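# Refit the band over the carton's corner guard

## Task

Slip the band back around the carton so it passes over the corner guard and squarely encircles the carton; at the finish the guard must sit in its proper spot and the carton must rest flat.

## Robot and tools

Robot: two arms, left_arm and right_arm, each a six-joint arm carrying a parallel two-finger gripper. They face each other across the table. left_arm's base is on the +y side at (+0.163, +0.463, +0.097) m and right_arm's at (0, -0.454, +0.142) m. Arm names do not match image sides.

Frames: reported hand positions (metres), quaternions (wxyz) and velocities use the scene frame. Its origin is the table centre, +z is up and the tabletop is at z = +0.020 m. Commanded offsets instead use each arm's own Hand target axes. On the gripper, +x runs along the fingers and the fingers close along y. end_effector_position is the point between the fingers, 3 to 4 cm behind the tips. Only the last 1.5 cm of each inner finger face is flat.

Row layout, shared by execute_actions and move: 14 numbers, each in [-1, 1]. First come left_arm's dx, dy, dz, rx, ry, rz and opening, then the same seven for right_arm. Both arms are always listed, even when only one moves. dx..rz are an offset from that arm's Hand target as it stood when the action or move began, not a pose. Scale: 1.0 = 0.6 m for dx, dy, dz and 180 degrees for the rotation vector rx, ry, rz. Sending zeros re-requests the current Hand target, which helps a gripper that stopped short. The opening is absolute, not an offset: +1 is fully open (0.080 m) and -1 is fully closed. Empty fingers touch at about -0.78. A full close takes at least about 0.6 s. Sending 0 as an opening commands half-open, so to leave a gripper unchanged, repeat its current command.

execute_actions(actions, cameras): actions is a list of actions. Each action is a list of up to 15 rows, one per 1/30 s step. Every row counts from the action's start pose. A short action repeats its last row until 15 steps have run. Images come back only when actions is empty or cameras names them; ["all"] gives every camera.

move(target, speed, blend, opening_speed, grip_force, blocking, cameras): drives each gripper in a straight line toward an offset from its Hand target. target is a single 14-number row, or a list of up to 15 rows, and all rows count from the same starting Hand targets. speed is in m/s (0.002 to 4.3, default 0.25). Rotation is capped at twice that number in rad/s. You may give one speed, or one per target. blend is in metres and rounds corners between listed targets; 0 means stop at each. opening_speed is the rate of opening change on the -1..+1 scale per second, at least 0.2. grip_force is the per-pad force cap in newtons (8 to 34), one value or one per arm, and it stays in effect. blocking=false returns early while the motion continues. A move does not avoid obstacles or the other arm. Faster moves stray more and hit harder. Avoid paths close to an arm's own base, which can flip its shoulder. The result adds a move: line. done means within 8 mm and 2 degrees of the goal. off_target, held, blocked (stopped well short by an obstacle, after which it presses only lightly), moving or fault can also appear, with limits such as paced (pose clipped) or held (step withheld).

wait(seconds 0 to 10) runs the scene with the last commands held. stop brakes a running move. zoom_image(camera, region [x0,y0,x1,y1] in pixels, at most 504x504) magnifies the newest image from cam_high, cam_low, cam_left_wrist or cam_right_wrist. Each image is 896x504. read_manual returns licence texts. finished_scene(scene = current scene number) ends the scene and cannot be undone. The band must stay in place once the robot lets go.

Result lines: Hand target is the last commanded pose after clipping, and the next offsets count from it. grip_measured is the finger opening on the command scale; it can be off by about 2 mm and reads narrower on a squeezed part. To grip, command roughly 0.08 below the reading at first contact. Joint positions ends with the finger gap in metres. Joint torques and External joint torques follow joint order; a push toward a larger joint value lowers the external reading. Joint velocities may read "within noise". Step readings list hand positions at intermediate steps of actions. Wrist depth gives a 7x7 grid of distances in mm ahead of each wrist camera, with "-" where there is no value. MOTOR HOT, OVER-TEMPERATURE FAULT and OVER-SPEED FAULT are warnings or stops. Tool commands shows the current gripper commands.

Cautions: the controller limits commanded orientation to 32 degrees from the measured orientation. Friction and gravity can leave a gripper low, short or tilted, especially at long reach, and tiny moves may fail or go sideways. Check the pose after each motion. Contact torque at a joint's limit (waist 18, shoulder 22.3, elbow 22.2, wrist pitch 5.86, wrist yaw 5.84, wrist roll 5.48 N m) stops that arm for 10 s. Jumping far in a single step can trip over-speed, and long stretched holds overheat motors. Never let the arms press on each other, including closing one gripper on the other's fingers. Do not strain the wrist camera cables. To end a push against something, command back past the gripper's current position. Avoid dropping or knocking parts, slamming into fixed objects, and anything leaving the table. Loose objects may occasionally get nudged by outside forces.

Each tool is called after ">>>" as name(argument=value, ...), one argument or row to a line, values as JSON.

## Session

>>> execute_actions(
  actions=[],
)

Scene clock: 0.00 s.
left_arm: end_effector_position=(+0.3237, +0.4065, +0.2006) grip_measured=+1.000 end_effector_quat_wxyz=(+0.741, +0.205, +0.510, -0.385) | right_arm: end_effector_position=(+0.1163, -0.1343, +0.3229) grip_measured=+1.000 end_effector_quat_wxyz=(+0.063, +0.689, +0.047, -0.721)
Joint positions: left_arm=[1.571 0.957 0.671 -1.082 0.367 0.83 0.08] | right_arm=[-0.364 1.879 1.812 -1.544 -0.032 -2.088 0.08]
Joint velocities: within noise
Joint torques (N m): no reading
External joint torques (N m): no reading
Heat: left arm: hottest wrist roll 30 °C (+0.0 °C/min); right arm: hottest wrist pitch 36 °C (+0.0 °C/min).
Wrist depth (mm): cam_left_wrist=[1196 1184 1226 1284 289 297 307 / 1190 1196 1226 1264 281 292 299 / 1119 1202 1244 271 277 286 296 / 1135 1196 1196 264 273 282 292 / 1125 1162 235 261 269 278 287 / 1109 - 230 238 264 93 285 / - - 227 234 262 88 -] | cam_right_wrist=[321 327 327 322 197 196 315 / 341 344 341 335 205 206 338 / 348 359 354 355 216 347 346 / 362 377 372 372 373 369 364 / - 390 392 395 388 380 380 / - 69 407 411 414 - 398 / - - 1575 1536 437 - -]
Hand target: left_arm +0.3235, +0.4065, +0.2004; +0.741, +0.205, +0.511, -0.385 | right_arm +0.1163, -0.1343, +0.3226; +0.063, +0.688, +0.046, -0.721
Tool commands: left_gripper/opening=+1.0 right_gripper/opening=+1.0

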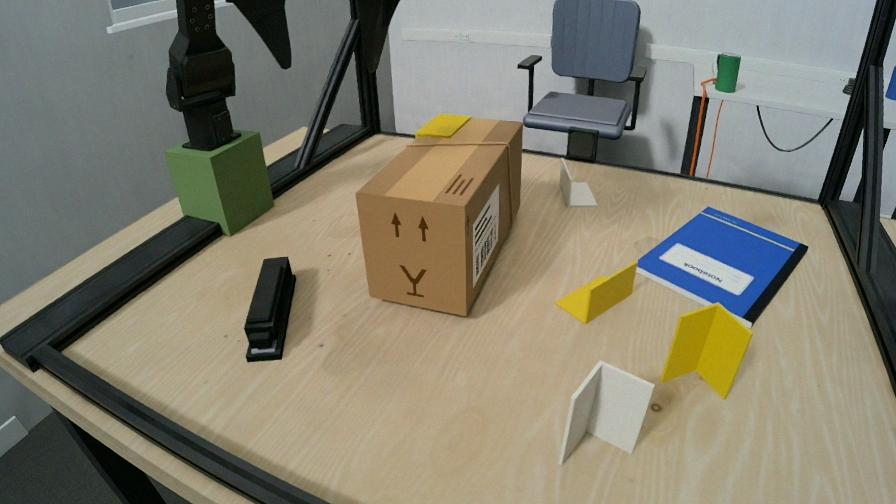

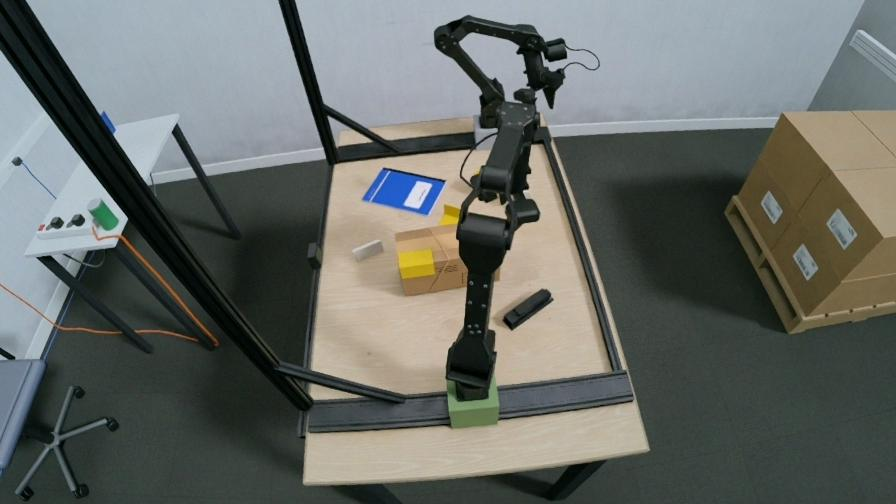

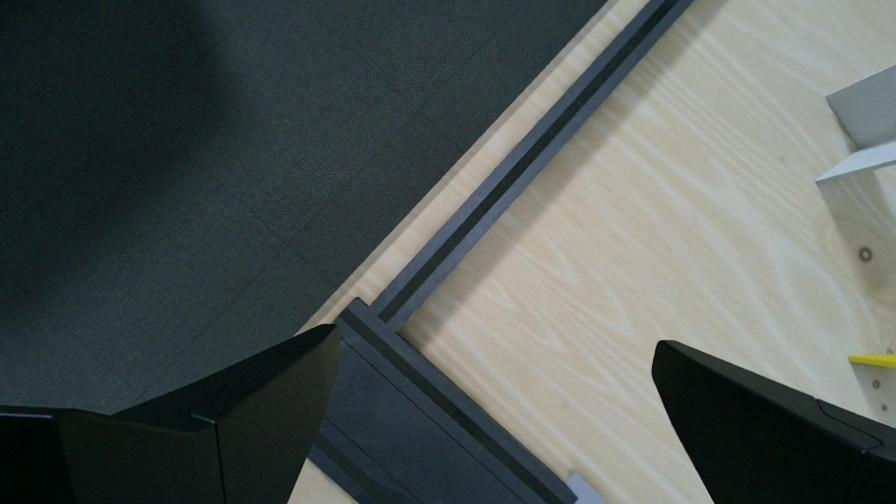

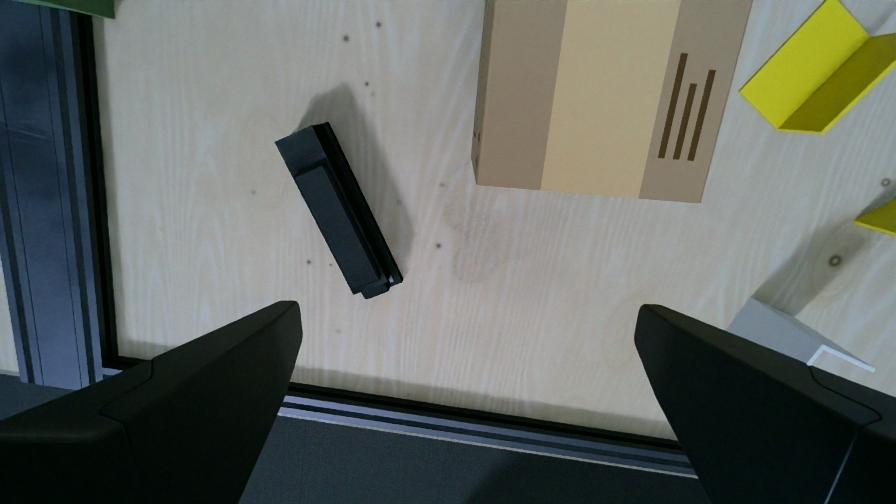

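>>> zoom_image(
  camera="cam_low",
  region=[330, 80, 640, 330],
)

>>> zoom_image(
  camera="cam_high",
  region=[330, 160, 560, 340],
)

Scaled by 1.626.

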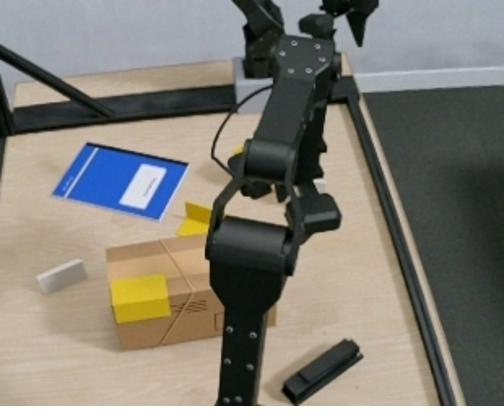

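Scaled by 2.191.

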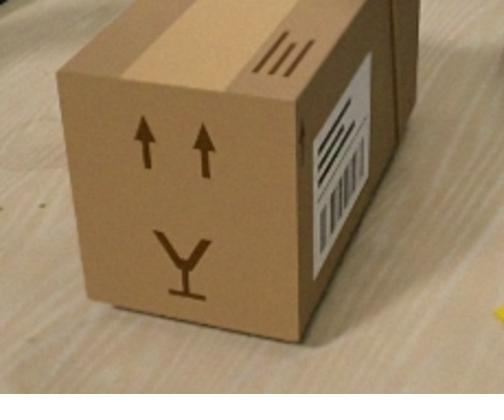

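>>> zoom_image(
  camera="cam_low",
  region=[380, 210, 510, 300],
)

>>> zoom_image(
  camera="cam_high",
  region=[390, 100, 550, 220],
)

>>> zoom_image(
  camera="cam_high",
  region=[540, 150, 820, 480],
)

>>> zoom_image(
  camera="cam_low",
  region=[340, 150, 560, 300],
)

Scaled by 3.877.

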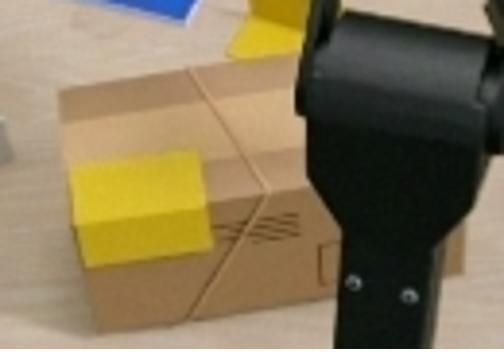

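Scaled by 3.150.

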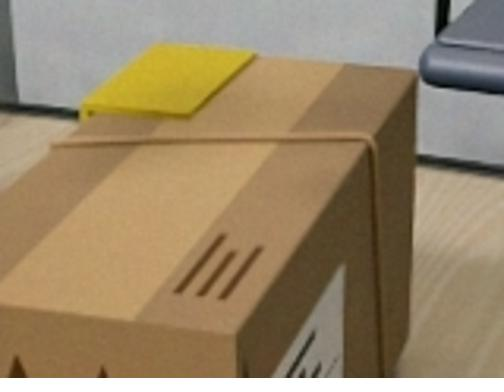

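Scaled by 1.527.

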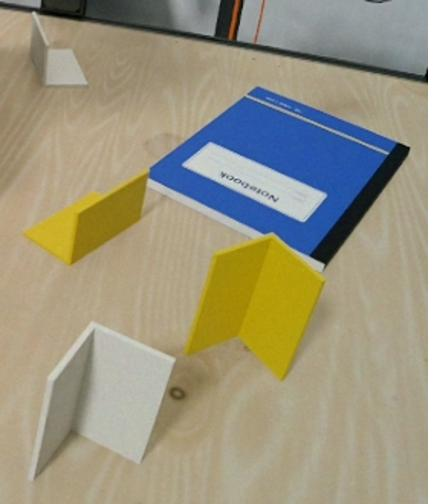

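Scaled by 2.291.

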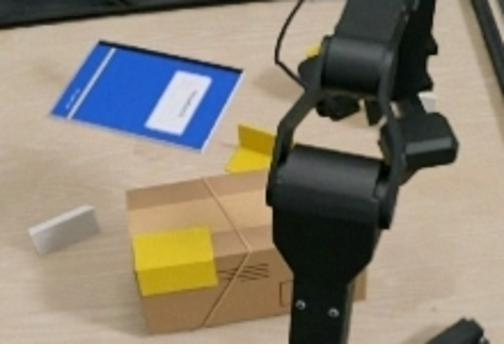

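>>> move(
  target=[0, 0, 0, 0, 0, 0, 1.0, 0.08545, 0.12107, 0.2452, 0.50975, -0.17787, -0.23108, 1.0],
  speed=0.45,
  cameras=["all"],
)

Scene clock: 131.80 s.
left_arm: end_effector_position=(+0.3237, +0.4065, +0.2006) grip_measured=+1.000 end_effector_quat_wxyz=(+0.741, +0.205, +0.510, -0.385) | right_arm: end_effector_position=(-0.0196, -0.2291, +0.2817) grip_measured=+1.000 end_effector_quat_wxyz=(+0.652, -0.273, +0.269, +0.654)
Joint positions: left_arm=[1.571 0.957 0.671 -1.082 0.367 0.83 0.08] | right_arm=[0.166 0.717 0.545 -0.622 0.119 0.115 0.08]
Joint torques (N m): left_arm=[0 -2.01 6.48 0.4 0.29 -0.02] | right_arm=[0.31 -1.78 5.45 2.01 0.16 0.24]
External joint torques (N m): left_arm=[-0.01 -0.29 0.19 -0.28 0.01 -0.02] | right_arm=[0.31 -0.74 -1.4 0.58 0.1 0.23]
Heat: left arm: hottest wrist roll 30 °C (+0.0 °C/min); right arm: hottest wrist pitch 35 °C (-1.0 °C/min).
Wrist depth (mm): cam_left_wrist=[1173 1244 - 1297 291 298 308 / 1202 1251 1251 1318 280 290 299 / 1179 1179 1202 273 278 286 297 / 1090 1162 1184 264 273 282 292 / 1135 1140 236 262 269 278 286 / 1109 - 231 238 263 93 284 / - - 227 233 262 87 -] | cam_right_wrist=[462 448 450 457 460 456 1683 / 411 363 247 250 252 429 428 / 384 372 226 231 234 391 391 / 356 351 219 231 246 367 375 / 336 342 309 338 337 349 348 / - 69 319 320 323 - 330 / - 75 301 302 303 - -]
Hand target: left_arm +0.3235, +0.4065, +0.2004; +0.741, +0.205, +0.511, -0.385 | right_arm -0.0199, -0.2300, +0.2799; +0.653, -0.271, +0.270, +0.653
Off the commanded pose: left_arm 0.000 m, 0 deg | right_arm 0.002 m, 0 deg.
move: done
camera_calibration:
cam_right_wrist: T_world_to_cam=[[0.999576, 0.00927755, 0.027607, 0.0175039], [0.0192989, -0.920916, -0.389282, -0.0725923], [0.0218121, 0.38965, -0.920705, 0.421021], [0, 0, 0, 1]] pos_world=[-0.0252789, -0.231065, 0.358894]

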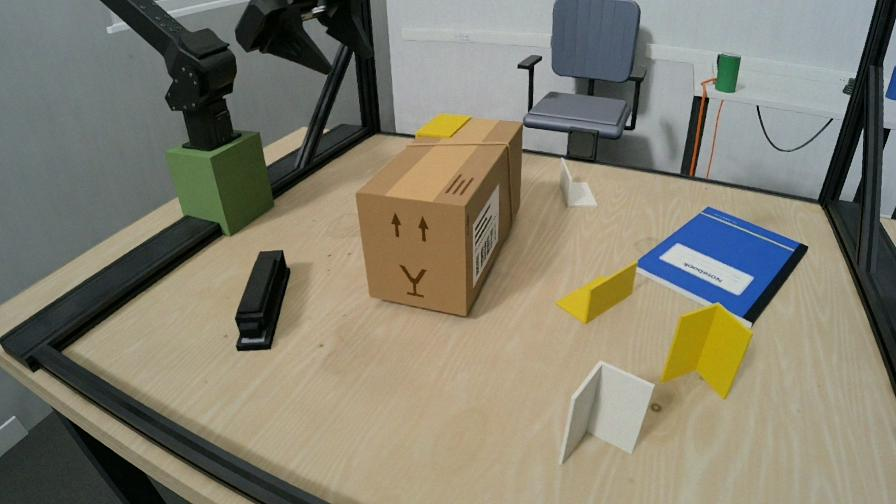

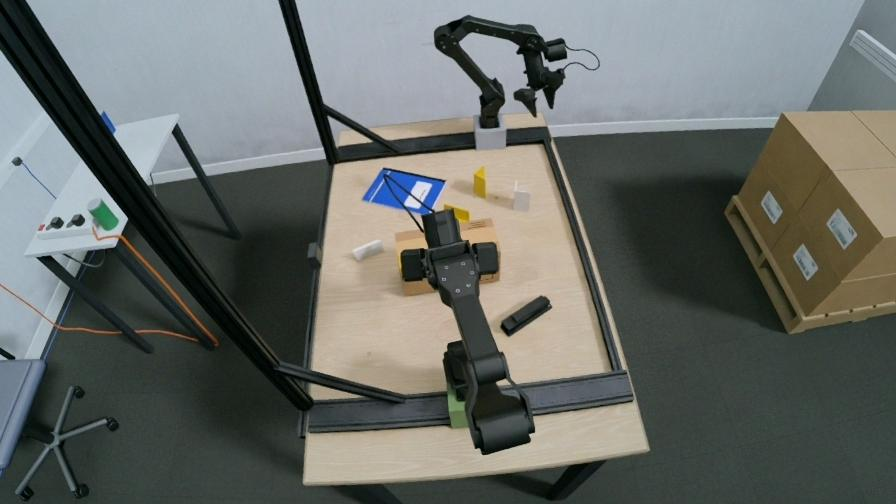

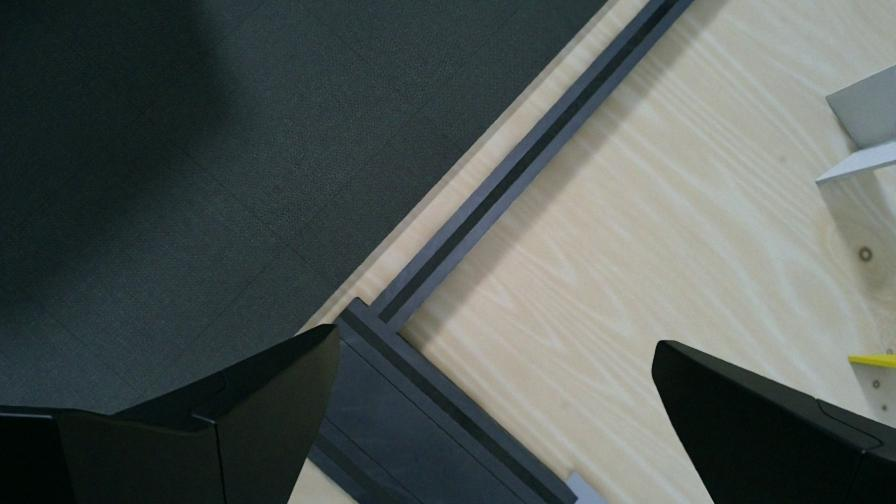

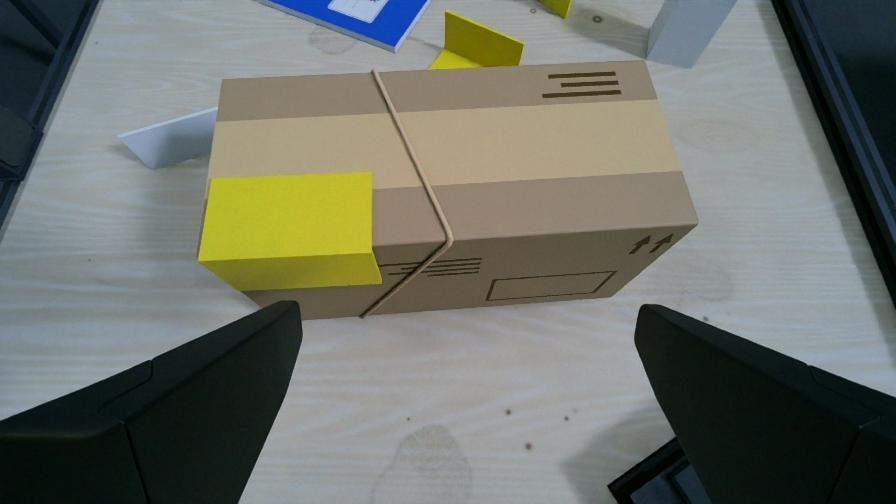

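>>> zoom_image(
  camera="cam_high",
  region=[440, 110, 540, 330],
)

>>> zoom_image(
  camera="cam_right_wrist",
  region=[180, 50, 510, 330],
)

Scaled by 2.291.

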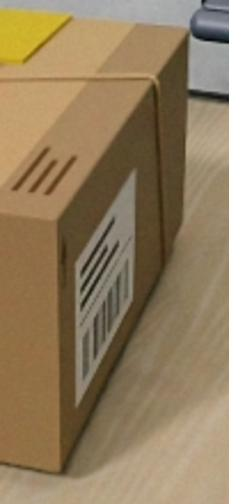

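Scaled by 1.527.

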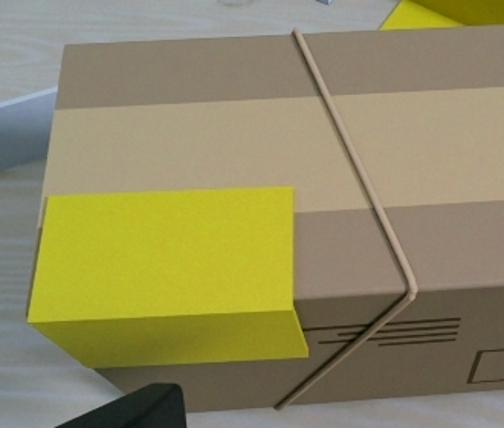

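>>> move(
  target=[0, 0, 0, 0, 0, 0, 1.0, 0.1556, -0.0087, -0.0429, -0.02023, 0, 0.02023, -0.15],
  speed=0.15,
  cameras=["cam_right_wrist"],
)

Scene clock: 208.47 s.
left_arm: end_effector_position=(+0.3237, +0.4065, +0.2006) grip_measured=+1.000 end_effector_quat_wxyz=(+0.741, +0.205, +0.510, -0.385) | right_arm: end_effector_position=(-0.0152, -0.1805, +0.1993) grip_measured=-0.147 end_effector_quat_wxyz=(+0.625, -0.279, +0.256, +0.682)
Joint positions: left_arm=[1.571 0.957 0.671 -1.082 0.367 0.83 0.08] | right_arm=[0.036 1.106 0.326 0.003 -0.036 -0.033 0.028]
Joint torques (N m): left_arm=[-0.02 -2.09 6.42 0.41 0.29 0] | right_arm=[-0.25 -2.15 4.99 2.07 -0.15 -0.18]
External joint torques (N m): left_arm=[-0.03 -0.39 0.22 -0.26 0.02 -0.01] | right_arm=[-0.23 0.53 -1.15 0.62 -0.14 -0.18]
Heat: left arm: hottest wrist roll 29 °C (-1.0 °C/min); right arm: hottest wrist pitch 40 °C (+3.0 °C/min).
Wrist depth (mm): cam_left_wrist=[1214 1220 1244 1304 291 297 308 / 1162 1226 1244 1284 280 291 299 / - 1167 1238 272 279 287 297 / 1135 1179 1184 263 273 281 292 / 1104 1119 235 261 269 279 287 / - - 231 237 264 93 283 / - - 229 233 262 87 -] | cam_right_wrist=[336 157 158 159 160 161 351 / 266 145 145 147 147 148 316 / 130 131 133 135 136 137 139 / - 122 125 127 129 129 130 / 252 174 143 176 98 179 259 / 239 246 - 243 75 247 246 / - - - 228 - - -]
Hand target: left_arm +0.3235, +0.4065, +0.2004; +0.741, +0.205, +0.511, -0.385 | right_arm -0.0147, -0.1822, +0.1957; +0.623, -0.283, +0.258, +0.682
Off the commanded pose: left_arm 0.000 m, 0 deg | right_arm 0.004 m, 1 deg.
move: done
camera_calibration:
cam_right_wrist: T_world_to_cam=[[0.995505, 0.0918823, 0.0229489, 0.0306578], [0.093393, -0.912263, -0.398816, -0.0554296], [-0.0157086, 0.399166, -0.916744, 0.326493], [0, 0, 0, 1]] pos_world=[-0.0202145, -0.183708, 0.2765]
Images, in order (width x height): cam_right_wrist 896x504.

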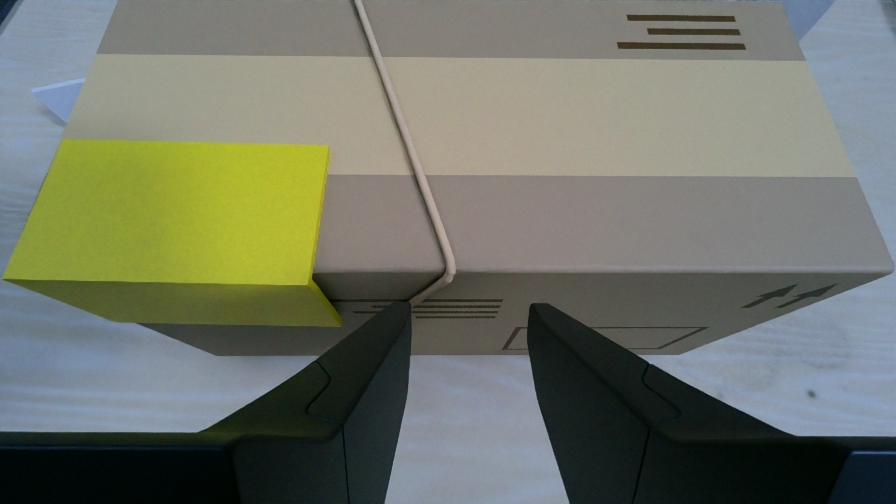

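>>> move(
  target=[0, 0, 0, 0, 0, 0, 1.0, 0.02333, 0.00867, 0, 0, 0, 0, -0.15],
  speed=0.06,
  cameras=["cam_right_wrist"],
)

Scene clock: 227.77 s.
left_arm: end_effector_position=(+0.3237, +0.4065, +0.2006) grip_measured=+1.000 end_effector_quat_wxyz=(+0.741, +0.205, +0.510, -0.385) | right_arm: end_effector_position=(-0.0202, -0.1708, +0.1895) grip_measured=-0.147 end_effector_quat_wxyz=(+0.624, -0.281, +0.253, +0.684)
Joint positions: left_arm=[1.571 0.957 0.671 -1.082 0.367 0.83 0.08] | right_arm=[0.061 1.203 0.326 0.101 -0.019 -0.024 0.028]
Joint torques (N m): left_arm=[0 -2.1 6.42 0.4 0.3 0] | right_arm=[0.33 -2.56 4.78 1.99 0.06 0.23]
External joint torques (N m): left_arm=[0 -0.41 0.27 -0.25 0.03 -0.01] | right_arm=[0.34 0.57 -1.15 0.52 0.07 0.23]
Heat: left arm: hottest wrist roll 29 °C (+0.0 °C/min); right arm: hottest wrist pitch 40 °C (+2.0 °C/min).
Wrist depth (mm): cam_left_wrist=[1226 1214 - 1304 287 296 307 / 1156 1214 1251 1325 280 291 300 / 1140 1173 1232 272 277 286 296 / 1135 1167 1214 261 273 282 292 / 1071 1146 236 260 269 279 287 / - - 230 237 263 93 284 / - - 228 234 262 87 -] | cam_right_wrist=[315 143 144 145 147 147 155 / 131 131 132 134 137 136 137 / 118 117 122 123 124 126 127 / 110 111 113 115 116 116 118 / 236 121 112 128 112 138 138 / 229 231 - 230 75 238 238 / - - - 219 - - -]
Hand target: left_arm +0.3235, +0.4065, +0.2004; +0.741, +0.205, +0.511, -0.385 | right_arm -0.0207, -0.1727, +0.1859; +0.623, -0.282, +0.258, +0.682
Off the commanded pose: left_arm 0.000 m, 0 deg | right_arm 0.004 m, 1 deg.
move: done
camera_calibration:
cam_right_wrist: T_world_to_cam=[[0.994763, 0.0983244, 0.0279216, 0.0350529], [0.101272, -0.911175, -0.39938, -0.049529], [-0.0138273, 0.400116, -0.91636, 0.313708], [0, 0, 0, 1]] pos_world=[-0.0255156, -0.174096, 0.26671]
Images, in order (width x height): cam_right_wrist 896x504.

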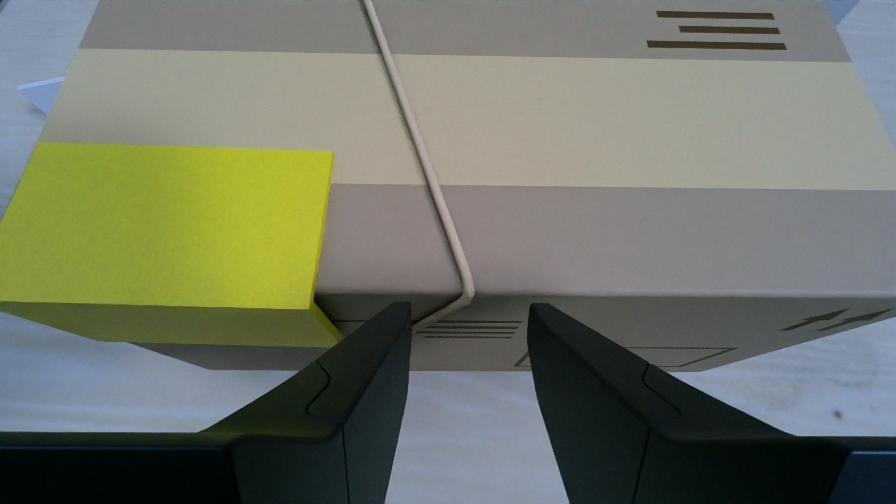

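>>> move(
  target=[0, 0, 0, 0, 0, 0, 1.0, 0.0067, 0.0, 0, 0, 0, 0, -0.25],
  speed=0.05,
  cameras=["cam_right_wrist"],
)

>>> zoom_image(
  camera="cam_right_wrist",
  region=[370, 230, 570, 390],
)

Scene clock: 233.87 s.
left_arm: end_effector_position=(+0.3237, +0.4065, +0.2006) grip_measured=+1.000 end_effector_quat_wxyz=(+0.741, +0.205, +0.510, -0.385) | right_arm: end_effector_position=(-0.0204, -0.1684, +0.1862) grip_measured=-0.247 end_effector_quat_wxyz=(+0.624, -0.281, +0.254, +0.684)
Joint positions: left_arm=[1.571 0.957 0.671 -1.082 0.367 0.83 0.08] | right_arm=[0.061 1.231 0.326 0.128 -0.018 -0.023 0.024]
Joint torques (N m): left_arm=[-0.04 -2.06 6.51 0.4 0.28 0] | right_arm=[0.35 -2.77 4.84 2.02 0.09 0.22]
External joint torques (N m): left_arm=[-0.03 -0.37 0.29 -0.28 0.01 0] | right_arm=[0.33 0.45 -0.98 0.55 0.11 0.22]
Heat: left arm: hottest wrist roll 29 °C (+0.0 °C/min); right arm: hottest wrist pitch 41 °C (+3.0 °C/min).
Wrist depth (mm): cam_left_wrist=[1167 1232 1257 1304 292 297 306 / 1184 1196 1251 1264 284 291 303 / 1104 1214 1238 272 279 286 296 / 1017 1167 1208 264 272 283 292 / 1109 1156 253 261 270 277 287 / 1114 - 230 237 264 93 283 / - - 228 233 262 87 -] | cam_right_wrist=[137 139 137 141 142 144 149 / 128 128 128 129 131 131 132 / 114 114 119 120 121 122 122 / 106 107 109 111 112 113 114 / 129 124 115 122 108 128 128 / 226 230 - 227 70 232 234 / - - - 215 78 - -]
Hand target: left_arm +0.3235, +0.4065, +0.2004; +0.741, +0.205, +0.511, -0.385 | right_arm -0.0210, -0.1699, +0.1830; +0.623, -0.282, +0.258, +0.682
Off the commanded pose: left_arm 0.000 m, 0 deg | right_arm 0.004 m, 1 deg.
move: done
camera_calibration:
cam_right_wrist: T_world_to_cam=[[0.994776, 0.0981816, 0.0279526, 0.0350558], [0.10117, -0.911639, -0.398345, -0.0488152], [-0.0136275, 0.399092, -0.916809, 0.309588], [0, 0, 0, 1]] pos_world=[-0.0257151, -0.171498, 0.263408]
Images, in order (width x height): cam_right_wrist 896x504.

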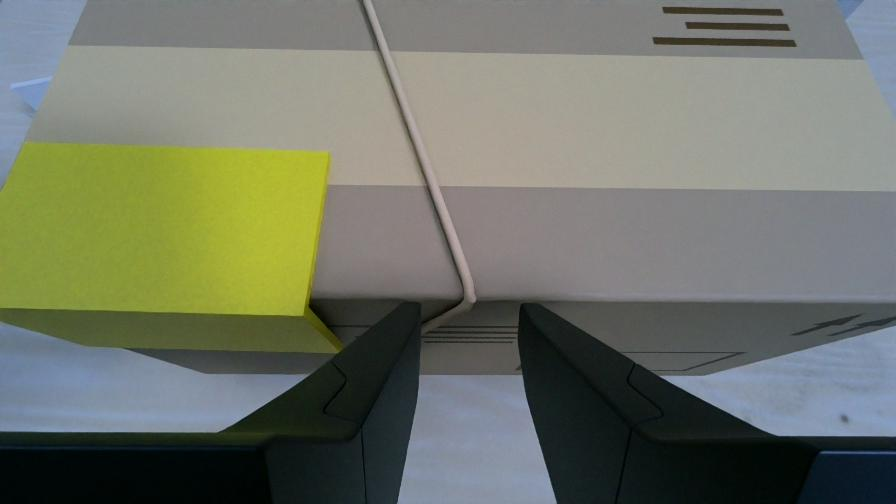

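Scaled by 2.520.

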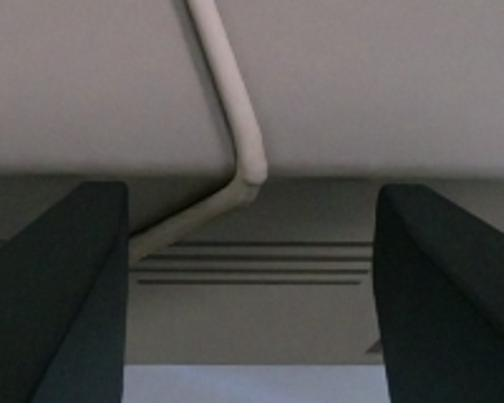

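>>> move(
  target=[0, 0, 0, 0, 0, 0, 1.0, 0.0058, 0.0, 0, 0, 0, 0, -0.3],
  speed=0.04,
  cameras=["cam_right_wrist"],
)

>>> zoom_image(
  camera="cam_right_wrist",
  region=[370, 230, 570, 390],
)

Scene clock: 240.27 s.
left_arm: end_effector_position=(+0.3237, +0.4065, +0.2006) grip_measured=+1.000 end_effector_quat_wxyz=(+0.741, +0.205, +0.510, -0.385) | right_arm: end_effector_position=(-0.0207, -0.1663, +0.1832) grip_measured=-0.297 end_effector_quat_wxyz=(+0.624, -0.282, +0.254, +0.683)
Joint positions: left_arm=[1.571 0.957 0.671 -1.082 0.367 0.83 0.08] | right_arm=[0.062 1.256 0.326 0.151 -0.018 -0.023 0.022]
Joint torques (N m): left_arm=[-0.03 -2.04 6.44 0.4 0.31 -0.01] | right_arm=[0.36 -2.72 4.92 2.04 0.09 0.23]
External joint torques (N m): left_arm=[-0.02 -0.31 0.15 -0.28 0.03 -0.02] | right_arm=[0.36 0.55 -0.73 0.61 0.1 0.23]
Heat: left arm: hottest wrist roll 29 °C (+0.0 °C/min); right arm: hottest wrist pitch 42 °C (+3.0 °C/min).
Wrist depth (mm): cam_left_wrist=[1304 1232 1270 1311 283 298 306 / 1151 - 1251 1284 282 290 302 / 1140 1190 1238 271 278 286 295 / 1184 1173 1104 263 273 282 292 / 1114 1156 235 260 269 278 288 / 1090 - 230 238 264 93 284 / - - 229 234 262 87 -] | cam_right_wrist=[133 134 135 136 138 139 142 / 123 123 124 126 127 127 127 / 111 111 115 116 118 118 120 / - 104 106 108 109 110 110 / 120 101 103 121 105 121 121 / 222 224 - 224 70 230 231 / - - - 212 - - -]
Hand target: left_arm +0.3235, +0.4065, +0.2004; +0.741, +0.205, +0.511, -0.385 | right_arm -0.0212, -0.1675, +0.1806; +0.623, -0.282, +0.258, +0.682
Off the commanded pose: left_arm 0.000 m, 0 deg | right_arm 0.003 m, 0 deg.
move: done
camera_calibration:
cam_right_wrist: T_world_to_cam=[[0.994763, 0.0983978, 0.0276624, 0.0353446], [0.101273, -0.912226, -0.396972, -0.0485232], [-0.0138268, 0.397695, -0.917414, 0.30591], [0, 0, 0, 1]] pos_world=[-0.0260156, -0.169401, 0.260406]
Images, in order (width x height): cam_right_wrist 896x504.

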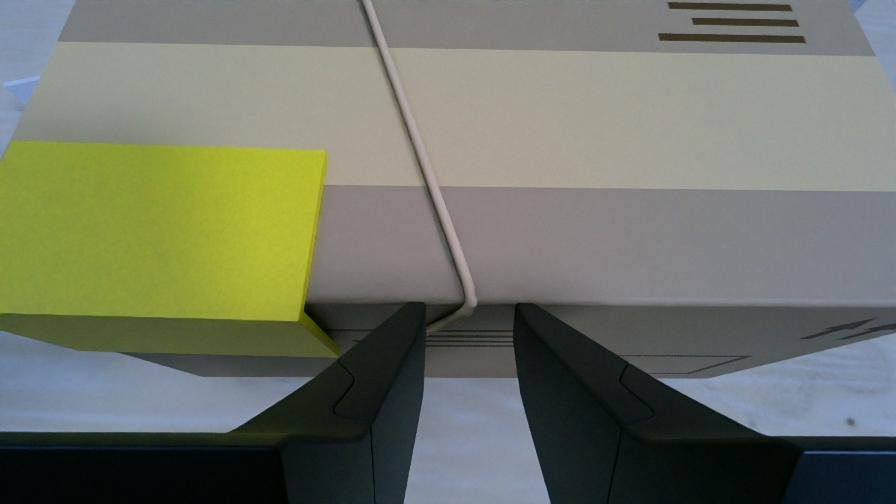

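Scaled by 2.520.

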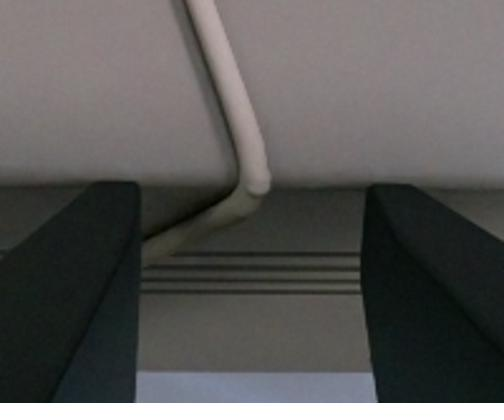

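>>> move(
  target=[0, 0, 0, 0, 0, 0, 1.0, 0.005, 0.0, 0.004, 0, 0, 0, -0.3],
  speed=0.03,
  cameras=["cam_right_wrist"],
)

>>> zoom_image(
  camera="cam_right_wrist",
  region=[370, 230, 570, 390],
)

Scene clock: 249.83 s.
left_arm: end_effector_position=(+0.3237, +0.4065, +0.2006) grip_measured=+1.000 end_effector_quat_wxyz=(+0.741, +0.205, +0.510, -0.385) | right_arm: end_effector_position=(-0.0207, -0.1661, +0.1789) grip_measured=-0.297 end_effector_quat_wxyz=(+0.622, -0.285, +0.258, +0.682)
Joint positions: left_arm=[1.571 0.957 0.671 -1.082 0.367 0.83 0.08] | right_arm=[0.062 1.278 0.326 0.162 -0.018 -0.023 0.022]
Joint torques (N m): left_arm=[-0.01 -2.08 6.42 0.41 0.3 -0.01] | right_arm=[0.35 -2.75 5.93 2.1 0.09 0.23]
External joint torques (N m): left_arm=[-0.02 -0.41 0.22 -0.27 0.03 -0.02] | right_arm=[0.32 0.59 0.39 0.68 0.11 0.23]
Heat: left arm: hottest wrist roll 29 °C (+0.0 °C/min); right arm: hottest wrist pitch 43 °C (+4.0 °C/min).
Wrist depth (mm): cam_left_wrist=[1184 1202 1251 1284 288 296 306 / - 1244 1244 1284 281 290 298 / 1156 1232 1226 268 277 286 296 / 1140 1167 1184 262 273 282 293 / 1114 1140 236 262 269 279 286 / 1090 - 231 237 264 93 284 / - - 228 233 262 87 -] | cam_right_wrist=[126 125 128 127 130 133 133 / 118 118 119 118 120 121 122 / 105 106 109 112 111 111 114 / - 99 100 103 104 104 103 / - 103 102 122 100 122 139 / 218 221 - 220 70 225 227 / - - - 209 - - -]
Hand target: left_arm +0.3235, +0.4065, +0.2004; +0.741, +0.205, +0.511, -0.385 | right_arm -0.0215, -0.1636, +0.1801; +0.623, -0.283, +0.258, +0.682
Off the commanded pose: left_arm 0.000 m, 0 deg | right_arm 0.003 m, 0 deg.
move: done
camera_calibration:
cam_right_wrist: T_world_to_cam=[[0.994724, 0.0988465, 0.0274597, 0.0355822], [0.10176, -0.9167, -0.386401, -0.0526905], [-0.0130221, 0.387157, -0.921922, 0.300921], [0, 0, 0, 1]] pos_world=[-0.0261141, -0.168322, 0.256089]
Images, in order (width x height): cam_right_wrist 896x504.

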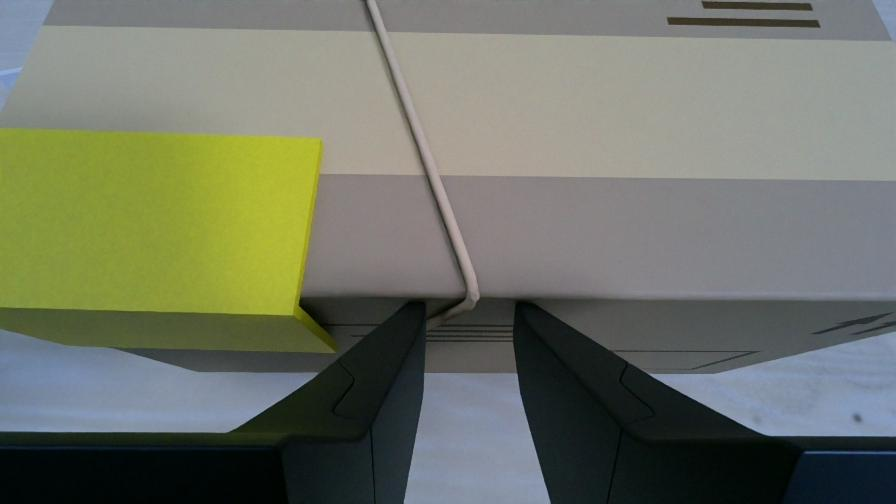

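Scaled by 2.520.

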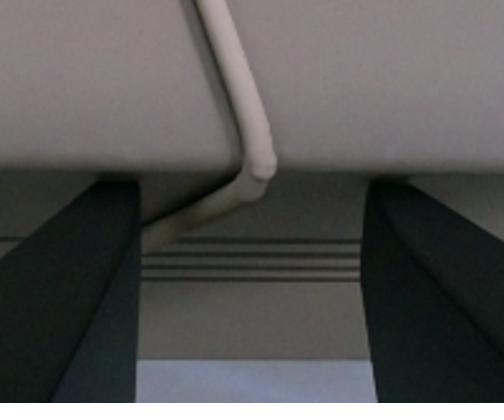

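>>> move(
  target=[
    [0, 0, 0, 0, 0, 0, 1.0, -0.012, 0.0, 0.009, 0, 0, 0, -0.3],
    [0, 0, 0, 0, 0, 0, 1.0, -0.0022, 0.0, 0.0025, 0, 0, 0, -0.3],
  ],
  speed=0.04,
  cameras=["cam_right_wrist"],
)

>>> zoom_image(
  camera="cam_right_wrist",
  region=[370, 230, 570, 390],
)

Scene clock: 266.60 s.
left_arm: end_effector_position=(+0.3237, +0.4065, +0.2006) grip_measured=+1.000 end_effector_quat_wxyz=(+0.741, +0.205, +0.510, -0.385) | right_arm: end_effector_position=(-0.0209, -0.1633, +0.1854) grip_measured=-0.297 end_effector_quat_wxyz=(+0.624, -0.282, +0.254, +0.683)
Joint positions: left_arm=[1.571 0.957 0.671 -1.082 0.367 0.83 0.08] | right_arm=[0.062 1.263 0.342 0.142 -0.018 -0.023 0.022]
Joint torques (N m): left_arm=[-0.02 -2.08 6.48 0.4 0.3 0] | right_arm=[0.33 -2.08 4.95 2.48 0.09 0.23]
External joint torques (N m): left_arm=[-0.02 -0.38 0.25 -0.28 0.03 -0.01] | right_arm=[0.33 1.27 -0.73 1.05 0.11 0.23]
Heat: left arm: hottest wrist roll 29 °C (+0.0 °C/min); right arm: hottest wrist pitch 42 °C (+3.0 °C/min).
Wrist depth (mm): cam_left_wrist=[1125 1220 1244 1318 290 296 306 / 1214 1184 1238 1264 283 291 301 / 1146 1104 1226 272 277 287 295 / 1125 1167 1196 264 273 281 293 / 1119 1151 235 261 269 279 288 / 1114 - 230 238 263 93 283 / - - 228 234 261 87 -] | cam_right_wrist=[136 138 138 140 142 142 149 / 127 126 126 129 130 131 131 / 113 114 119 119 120 121 122 / 106 106 108 110 111 112 113 / 101 102 104 109 105 123 109 / 225 222 - 224 70 226 234 / - - - 214 - - -]
Hand target: left_arm +0.3235, +0.4065, +0.2004; +0.741, +0.205, +0.511, -0.385 | right_arm -0.0215, -0.1636, +0.1820; +0.623, -0.283, +0.258, +0.682
Off the commanded pose: left_arm 0.000 m, 0 deg | right_arm 0.003 m, 0 deg.
move: done
camera_calibration:
cam_right_wrist: T_world_to_cam=[[0.994783, 0.0982215, 0.0275725, 0.0351724], [0.101076, -0.912282, -0.396894, -0.0448373], [-0.0138296, 0.39761, -0.91745, 0.306688], [0, 0, 0, 1]] pos_world=[-0.0262155, -0.166301, 0.262605]
Images, in order (width x height): cam_right_wrist 896x504.

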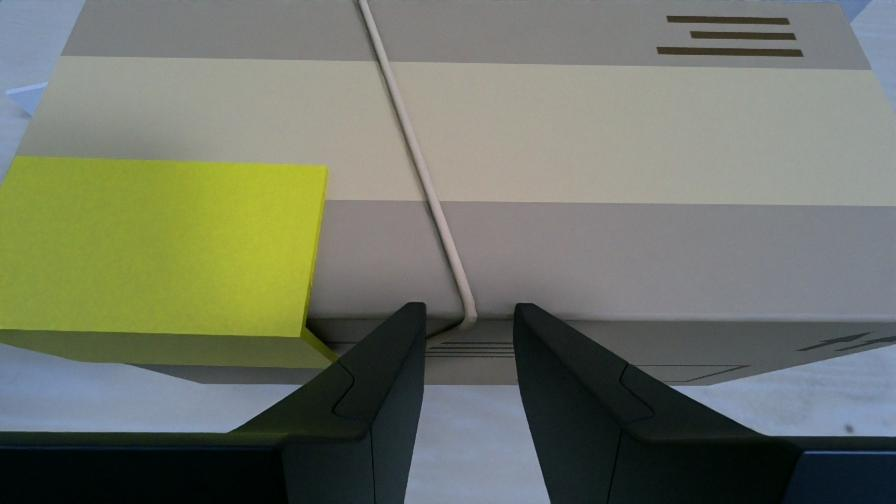

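Scaled by 2.520.

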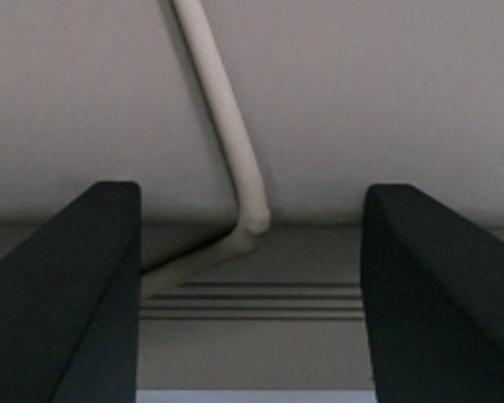

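>>> move(
  target=[0, 0, 0, 0, 0, 0, 1.0, 0.0037, 0.0, 0.0, 0, 0, 0, -0.4],
  speed=0.03,
  cameras=["cam_right_wrist"],
)

>>> zoom_image(
  camera="cam_right_wrist",
  region=[370, 230, 570, 390],
)

Scene clock: 271.33 s.
left_arm: end_effector_position=(+0.3237, +0.4065, +0.2006) grip_measured=+1.000 end_effector_quat_wxyz=(+0.741, +0.205, +0.510, -0.385) | right_arm: end_effector_position=(-0.0212, -0.1626, +0.1850) grip_measured=-0.395 end_effector_quat_wxyz=(+0.624, -0.281, +0.253, +0.684)
Joint positions: left_arm=[1.571 0.957 0.671 -1.082 0.367 0.83 0.08] | right_arm=[0.063 1.267 0.34 0.152 -0.018 -0.023 0.017]
Joint torques (N m): left_arm=[0 -2.09 6.47 0.41 0.3 -0.01] | right_arm=[0.31 -0.92 5.42 2.81 0.1 0.22]
External joint torques (N m): left_arm=[0.01 -0.36 0.26 -0.25 0.03 -0.02] | right_arm=[0.29 2.49 -0.27 1.36 0.12 0.22]
Heat: left arm: hottest wrist roll 29 °C (+0.0 °C/min); right arm: hottest wrist pitch 42 °C (+2.0 °C/min).
Wrist depth (mm): cam_left_wrist=[1184 1232 1257 1304 285 296 306 / 1202 1196 1264 1196 281 292 298 / 1146 1140 1270 269 277 286 296 / 1125 1156 1179 265 273 281 292 / 1119 1146 236 261 269 278 287 / 1114 - 231 237 264 93 283 / - - 228 234 261 87 -] | cam_right_wrist=[138 139 138 141 142 143 149 / 129 128 128 129 131 131 131 / 114 114 120 120 121 122 122 / 106 107 109 111 111 112 113 / 102 101 105 106 106 119 109 / 226 223 - 198 69 227 234 / - - - 215 78 - -]
Hand target: left_arm +0.3235, +0.4065, +0.2004; +0.741, +0.205, +0.511, -0.385 | right_arm -0.0217, -0.1620, +0.1805; +0.623, -0.283, +0.258, +0.682
Off the commanded pose: left_arm 0.000 m, 0 deg | right_arm 0.005 m, 1 deg.
move: done
camera_calibration:
cam_right_wrist: T_world_to_cam=[[0.994715, 0.0988665, 0.0277058, 0.0355234], [0.101671, -0.91081, -0.40011, -0.0435792], [-0.0143228, 0.400812, -0.916048, 0.30635], [0, 0, 0, 1]] pos_world=[-0.0265171, -0.165993, 0.262211]
Images, in order (width x height): cam_right_wrist 896x504.

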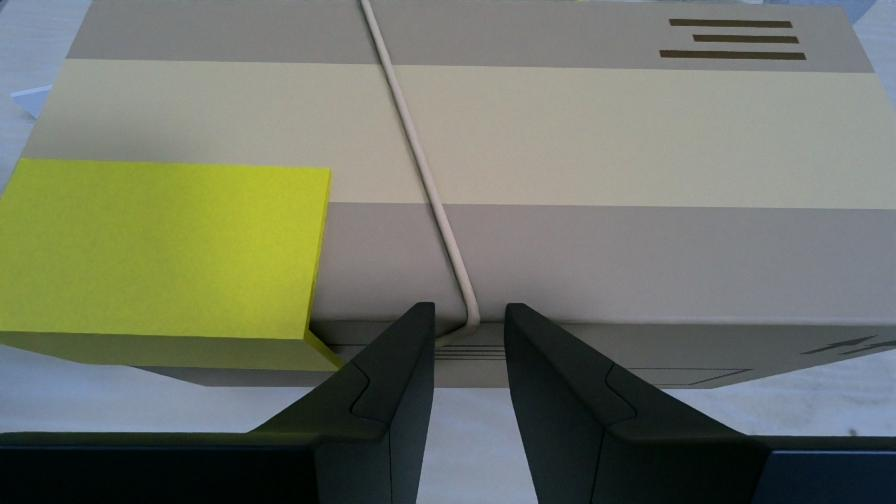

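Scaled by 2.520.

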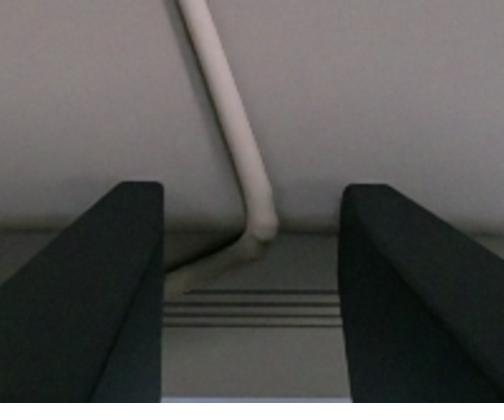

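>>> move(
  target=[0, 0, 0, 0, 0, 0, 1.0, -0.0012, 0.0, 0.0, 0, 0, 0, -0.9],
  speed=0.03,
  opening_speed=0.4,
  cameras=["cam_right_wrist"],
)

>>> zoom_image(
  camera="cam_right_wrist",
  region=[370, 230, 570, 390],
)

Scene clock: 277.90 s.
left_arm: end_effector_position=(+0.3237, +0.4065, +0.2006) grip_measured=+1.000 end_effector_quat_wxyz=(+0.741, +0.205, +0.510, -0.385) | right_arm: end_effector_position=(-0.0213, -0.1623, +0.1854) grip_measured=-0.759 end_effector_quat_wxyz=(+0.624, -0.280, +0.252, +0.685)
Joint positions: left_arm=[1.571 0.957 0.671 -1.082 0.367 0.83 0.08] | right_arm=[0.063 1.267 0.34 0.155 -0.018 -0.022 0.001]
Joint torques (N m): left_arm=[0.01 -2.11 6.45 0.41 0.29 0] | right_arm=[0.28 -1.45 5.3 2.3 0.1 0.21]
External joint torques (N m): left_arm=[0 -0.4 0.17 -0.28 0.02 -0.01] | right_arm=[0.28 1.92 -0.35 0.86 0.12 0.21]
Heat: left arm: hottest wrist roll 29 °C (+0.0 °C/min); right arm: hottest wrist pitch 45 °C (+5.0 °C/min).
Wrist depth (mm): cam_left_wrist=[1173 1220 1251 1290 290 296 307 / 1173 1167 1238 1257 283 292 298 / 1162 1196 1226 272 276 286 298 / 1151 1156 1202 264 273 282 292 / 1119 1156 236 261 269 278 287 / 1109 - 230 238 265 93 284 / - - 228 233 261 87 -] | cam_right_wrist=[145 140 141 143 144 145 287 / 128 129 128 131 132 133 133 / 115 115 122 121 122 123 123 / 107 108 110 112 113 114 114 / 102 102 105 105 108 109 116 / 224 222 - - 156 228 234 / - - - - - - -]
Hand target: left_arm +0.3235, +0.4065, +0.2004; +0.741, +0.205, +0.511, -0.385 | right_arm -0.0217, -0.1625, +0.1811; +0.623, -0.282, +0.258, +0.682
Off the commanded pose: left_arm 0.000 m, 0 deg | right_arm 0.004 m, 1 deg.
move: done
camera_calibration:
cam_right_wrist: T_world_to_cam=[[0.994718, 0.0988879, 0.0275231, 0.035644], [0.101585, -0.909922, -0.402146, -0.0425421], [-0.0147235, 0.402818, -0.915162, 0.306725], [0, 0, 0, 1]] pos_world=[-0.026618, -0.165789, 0.262614]
Images, in order (width x height): cam_right_wrist 896x504.

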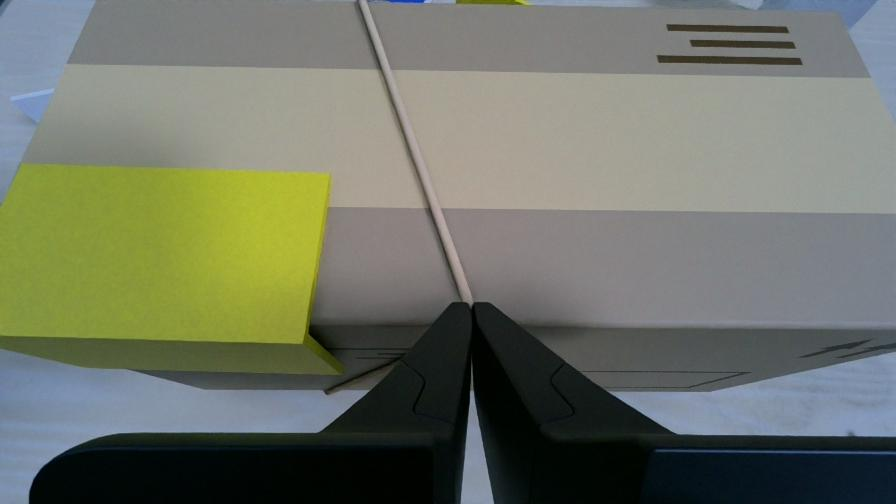

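Scaled by 2.520.

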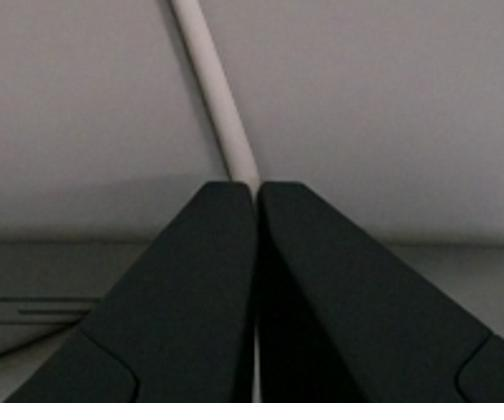

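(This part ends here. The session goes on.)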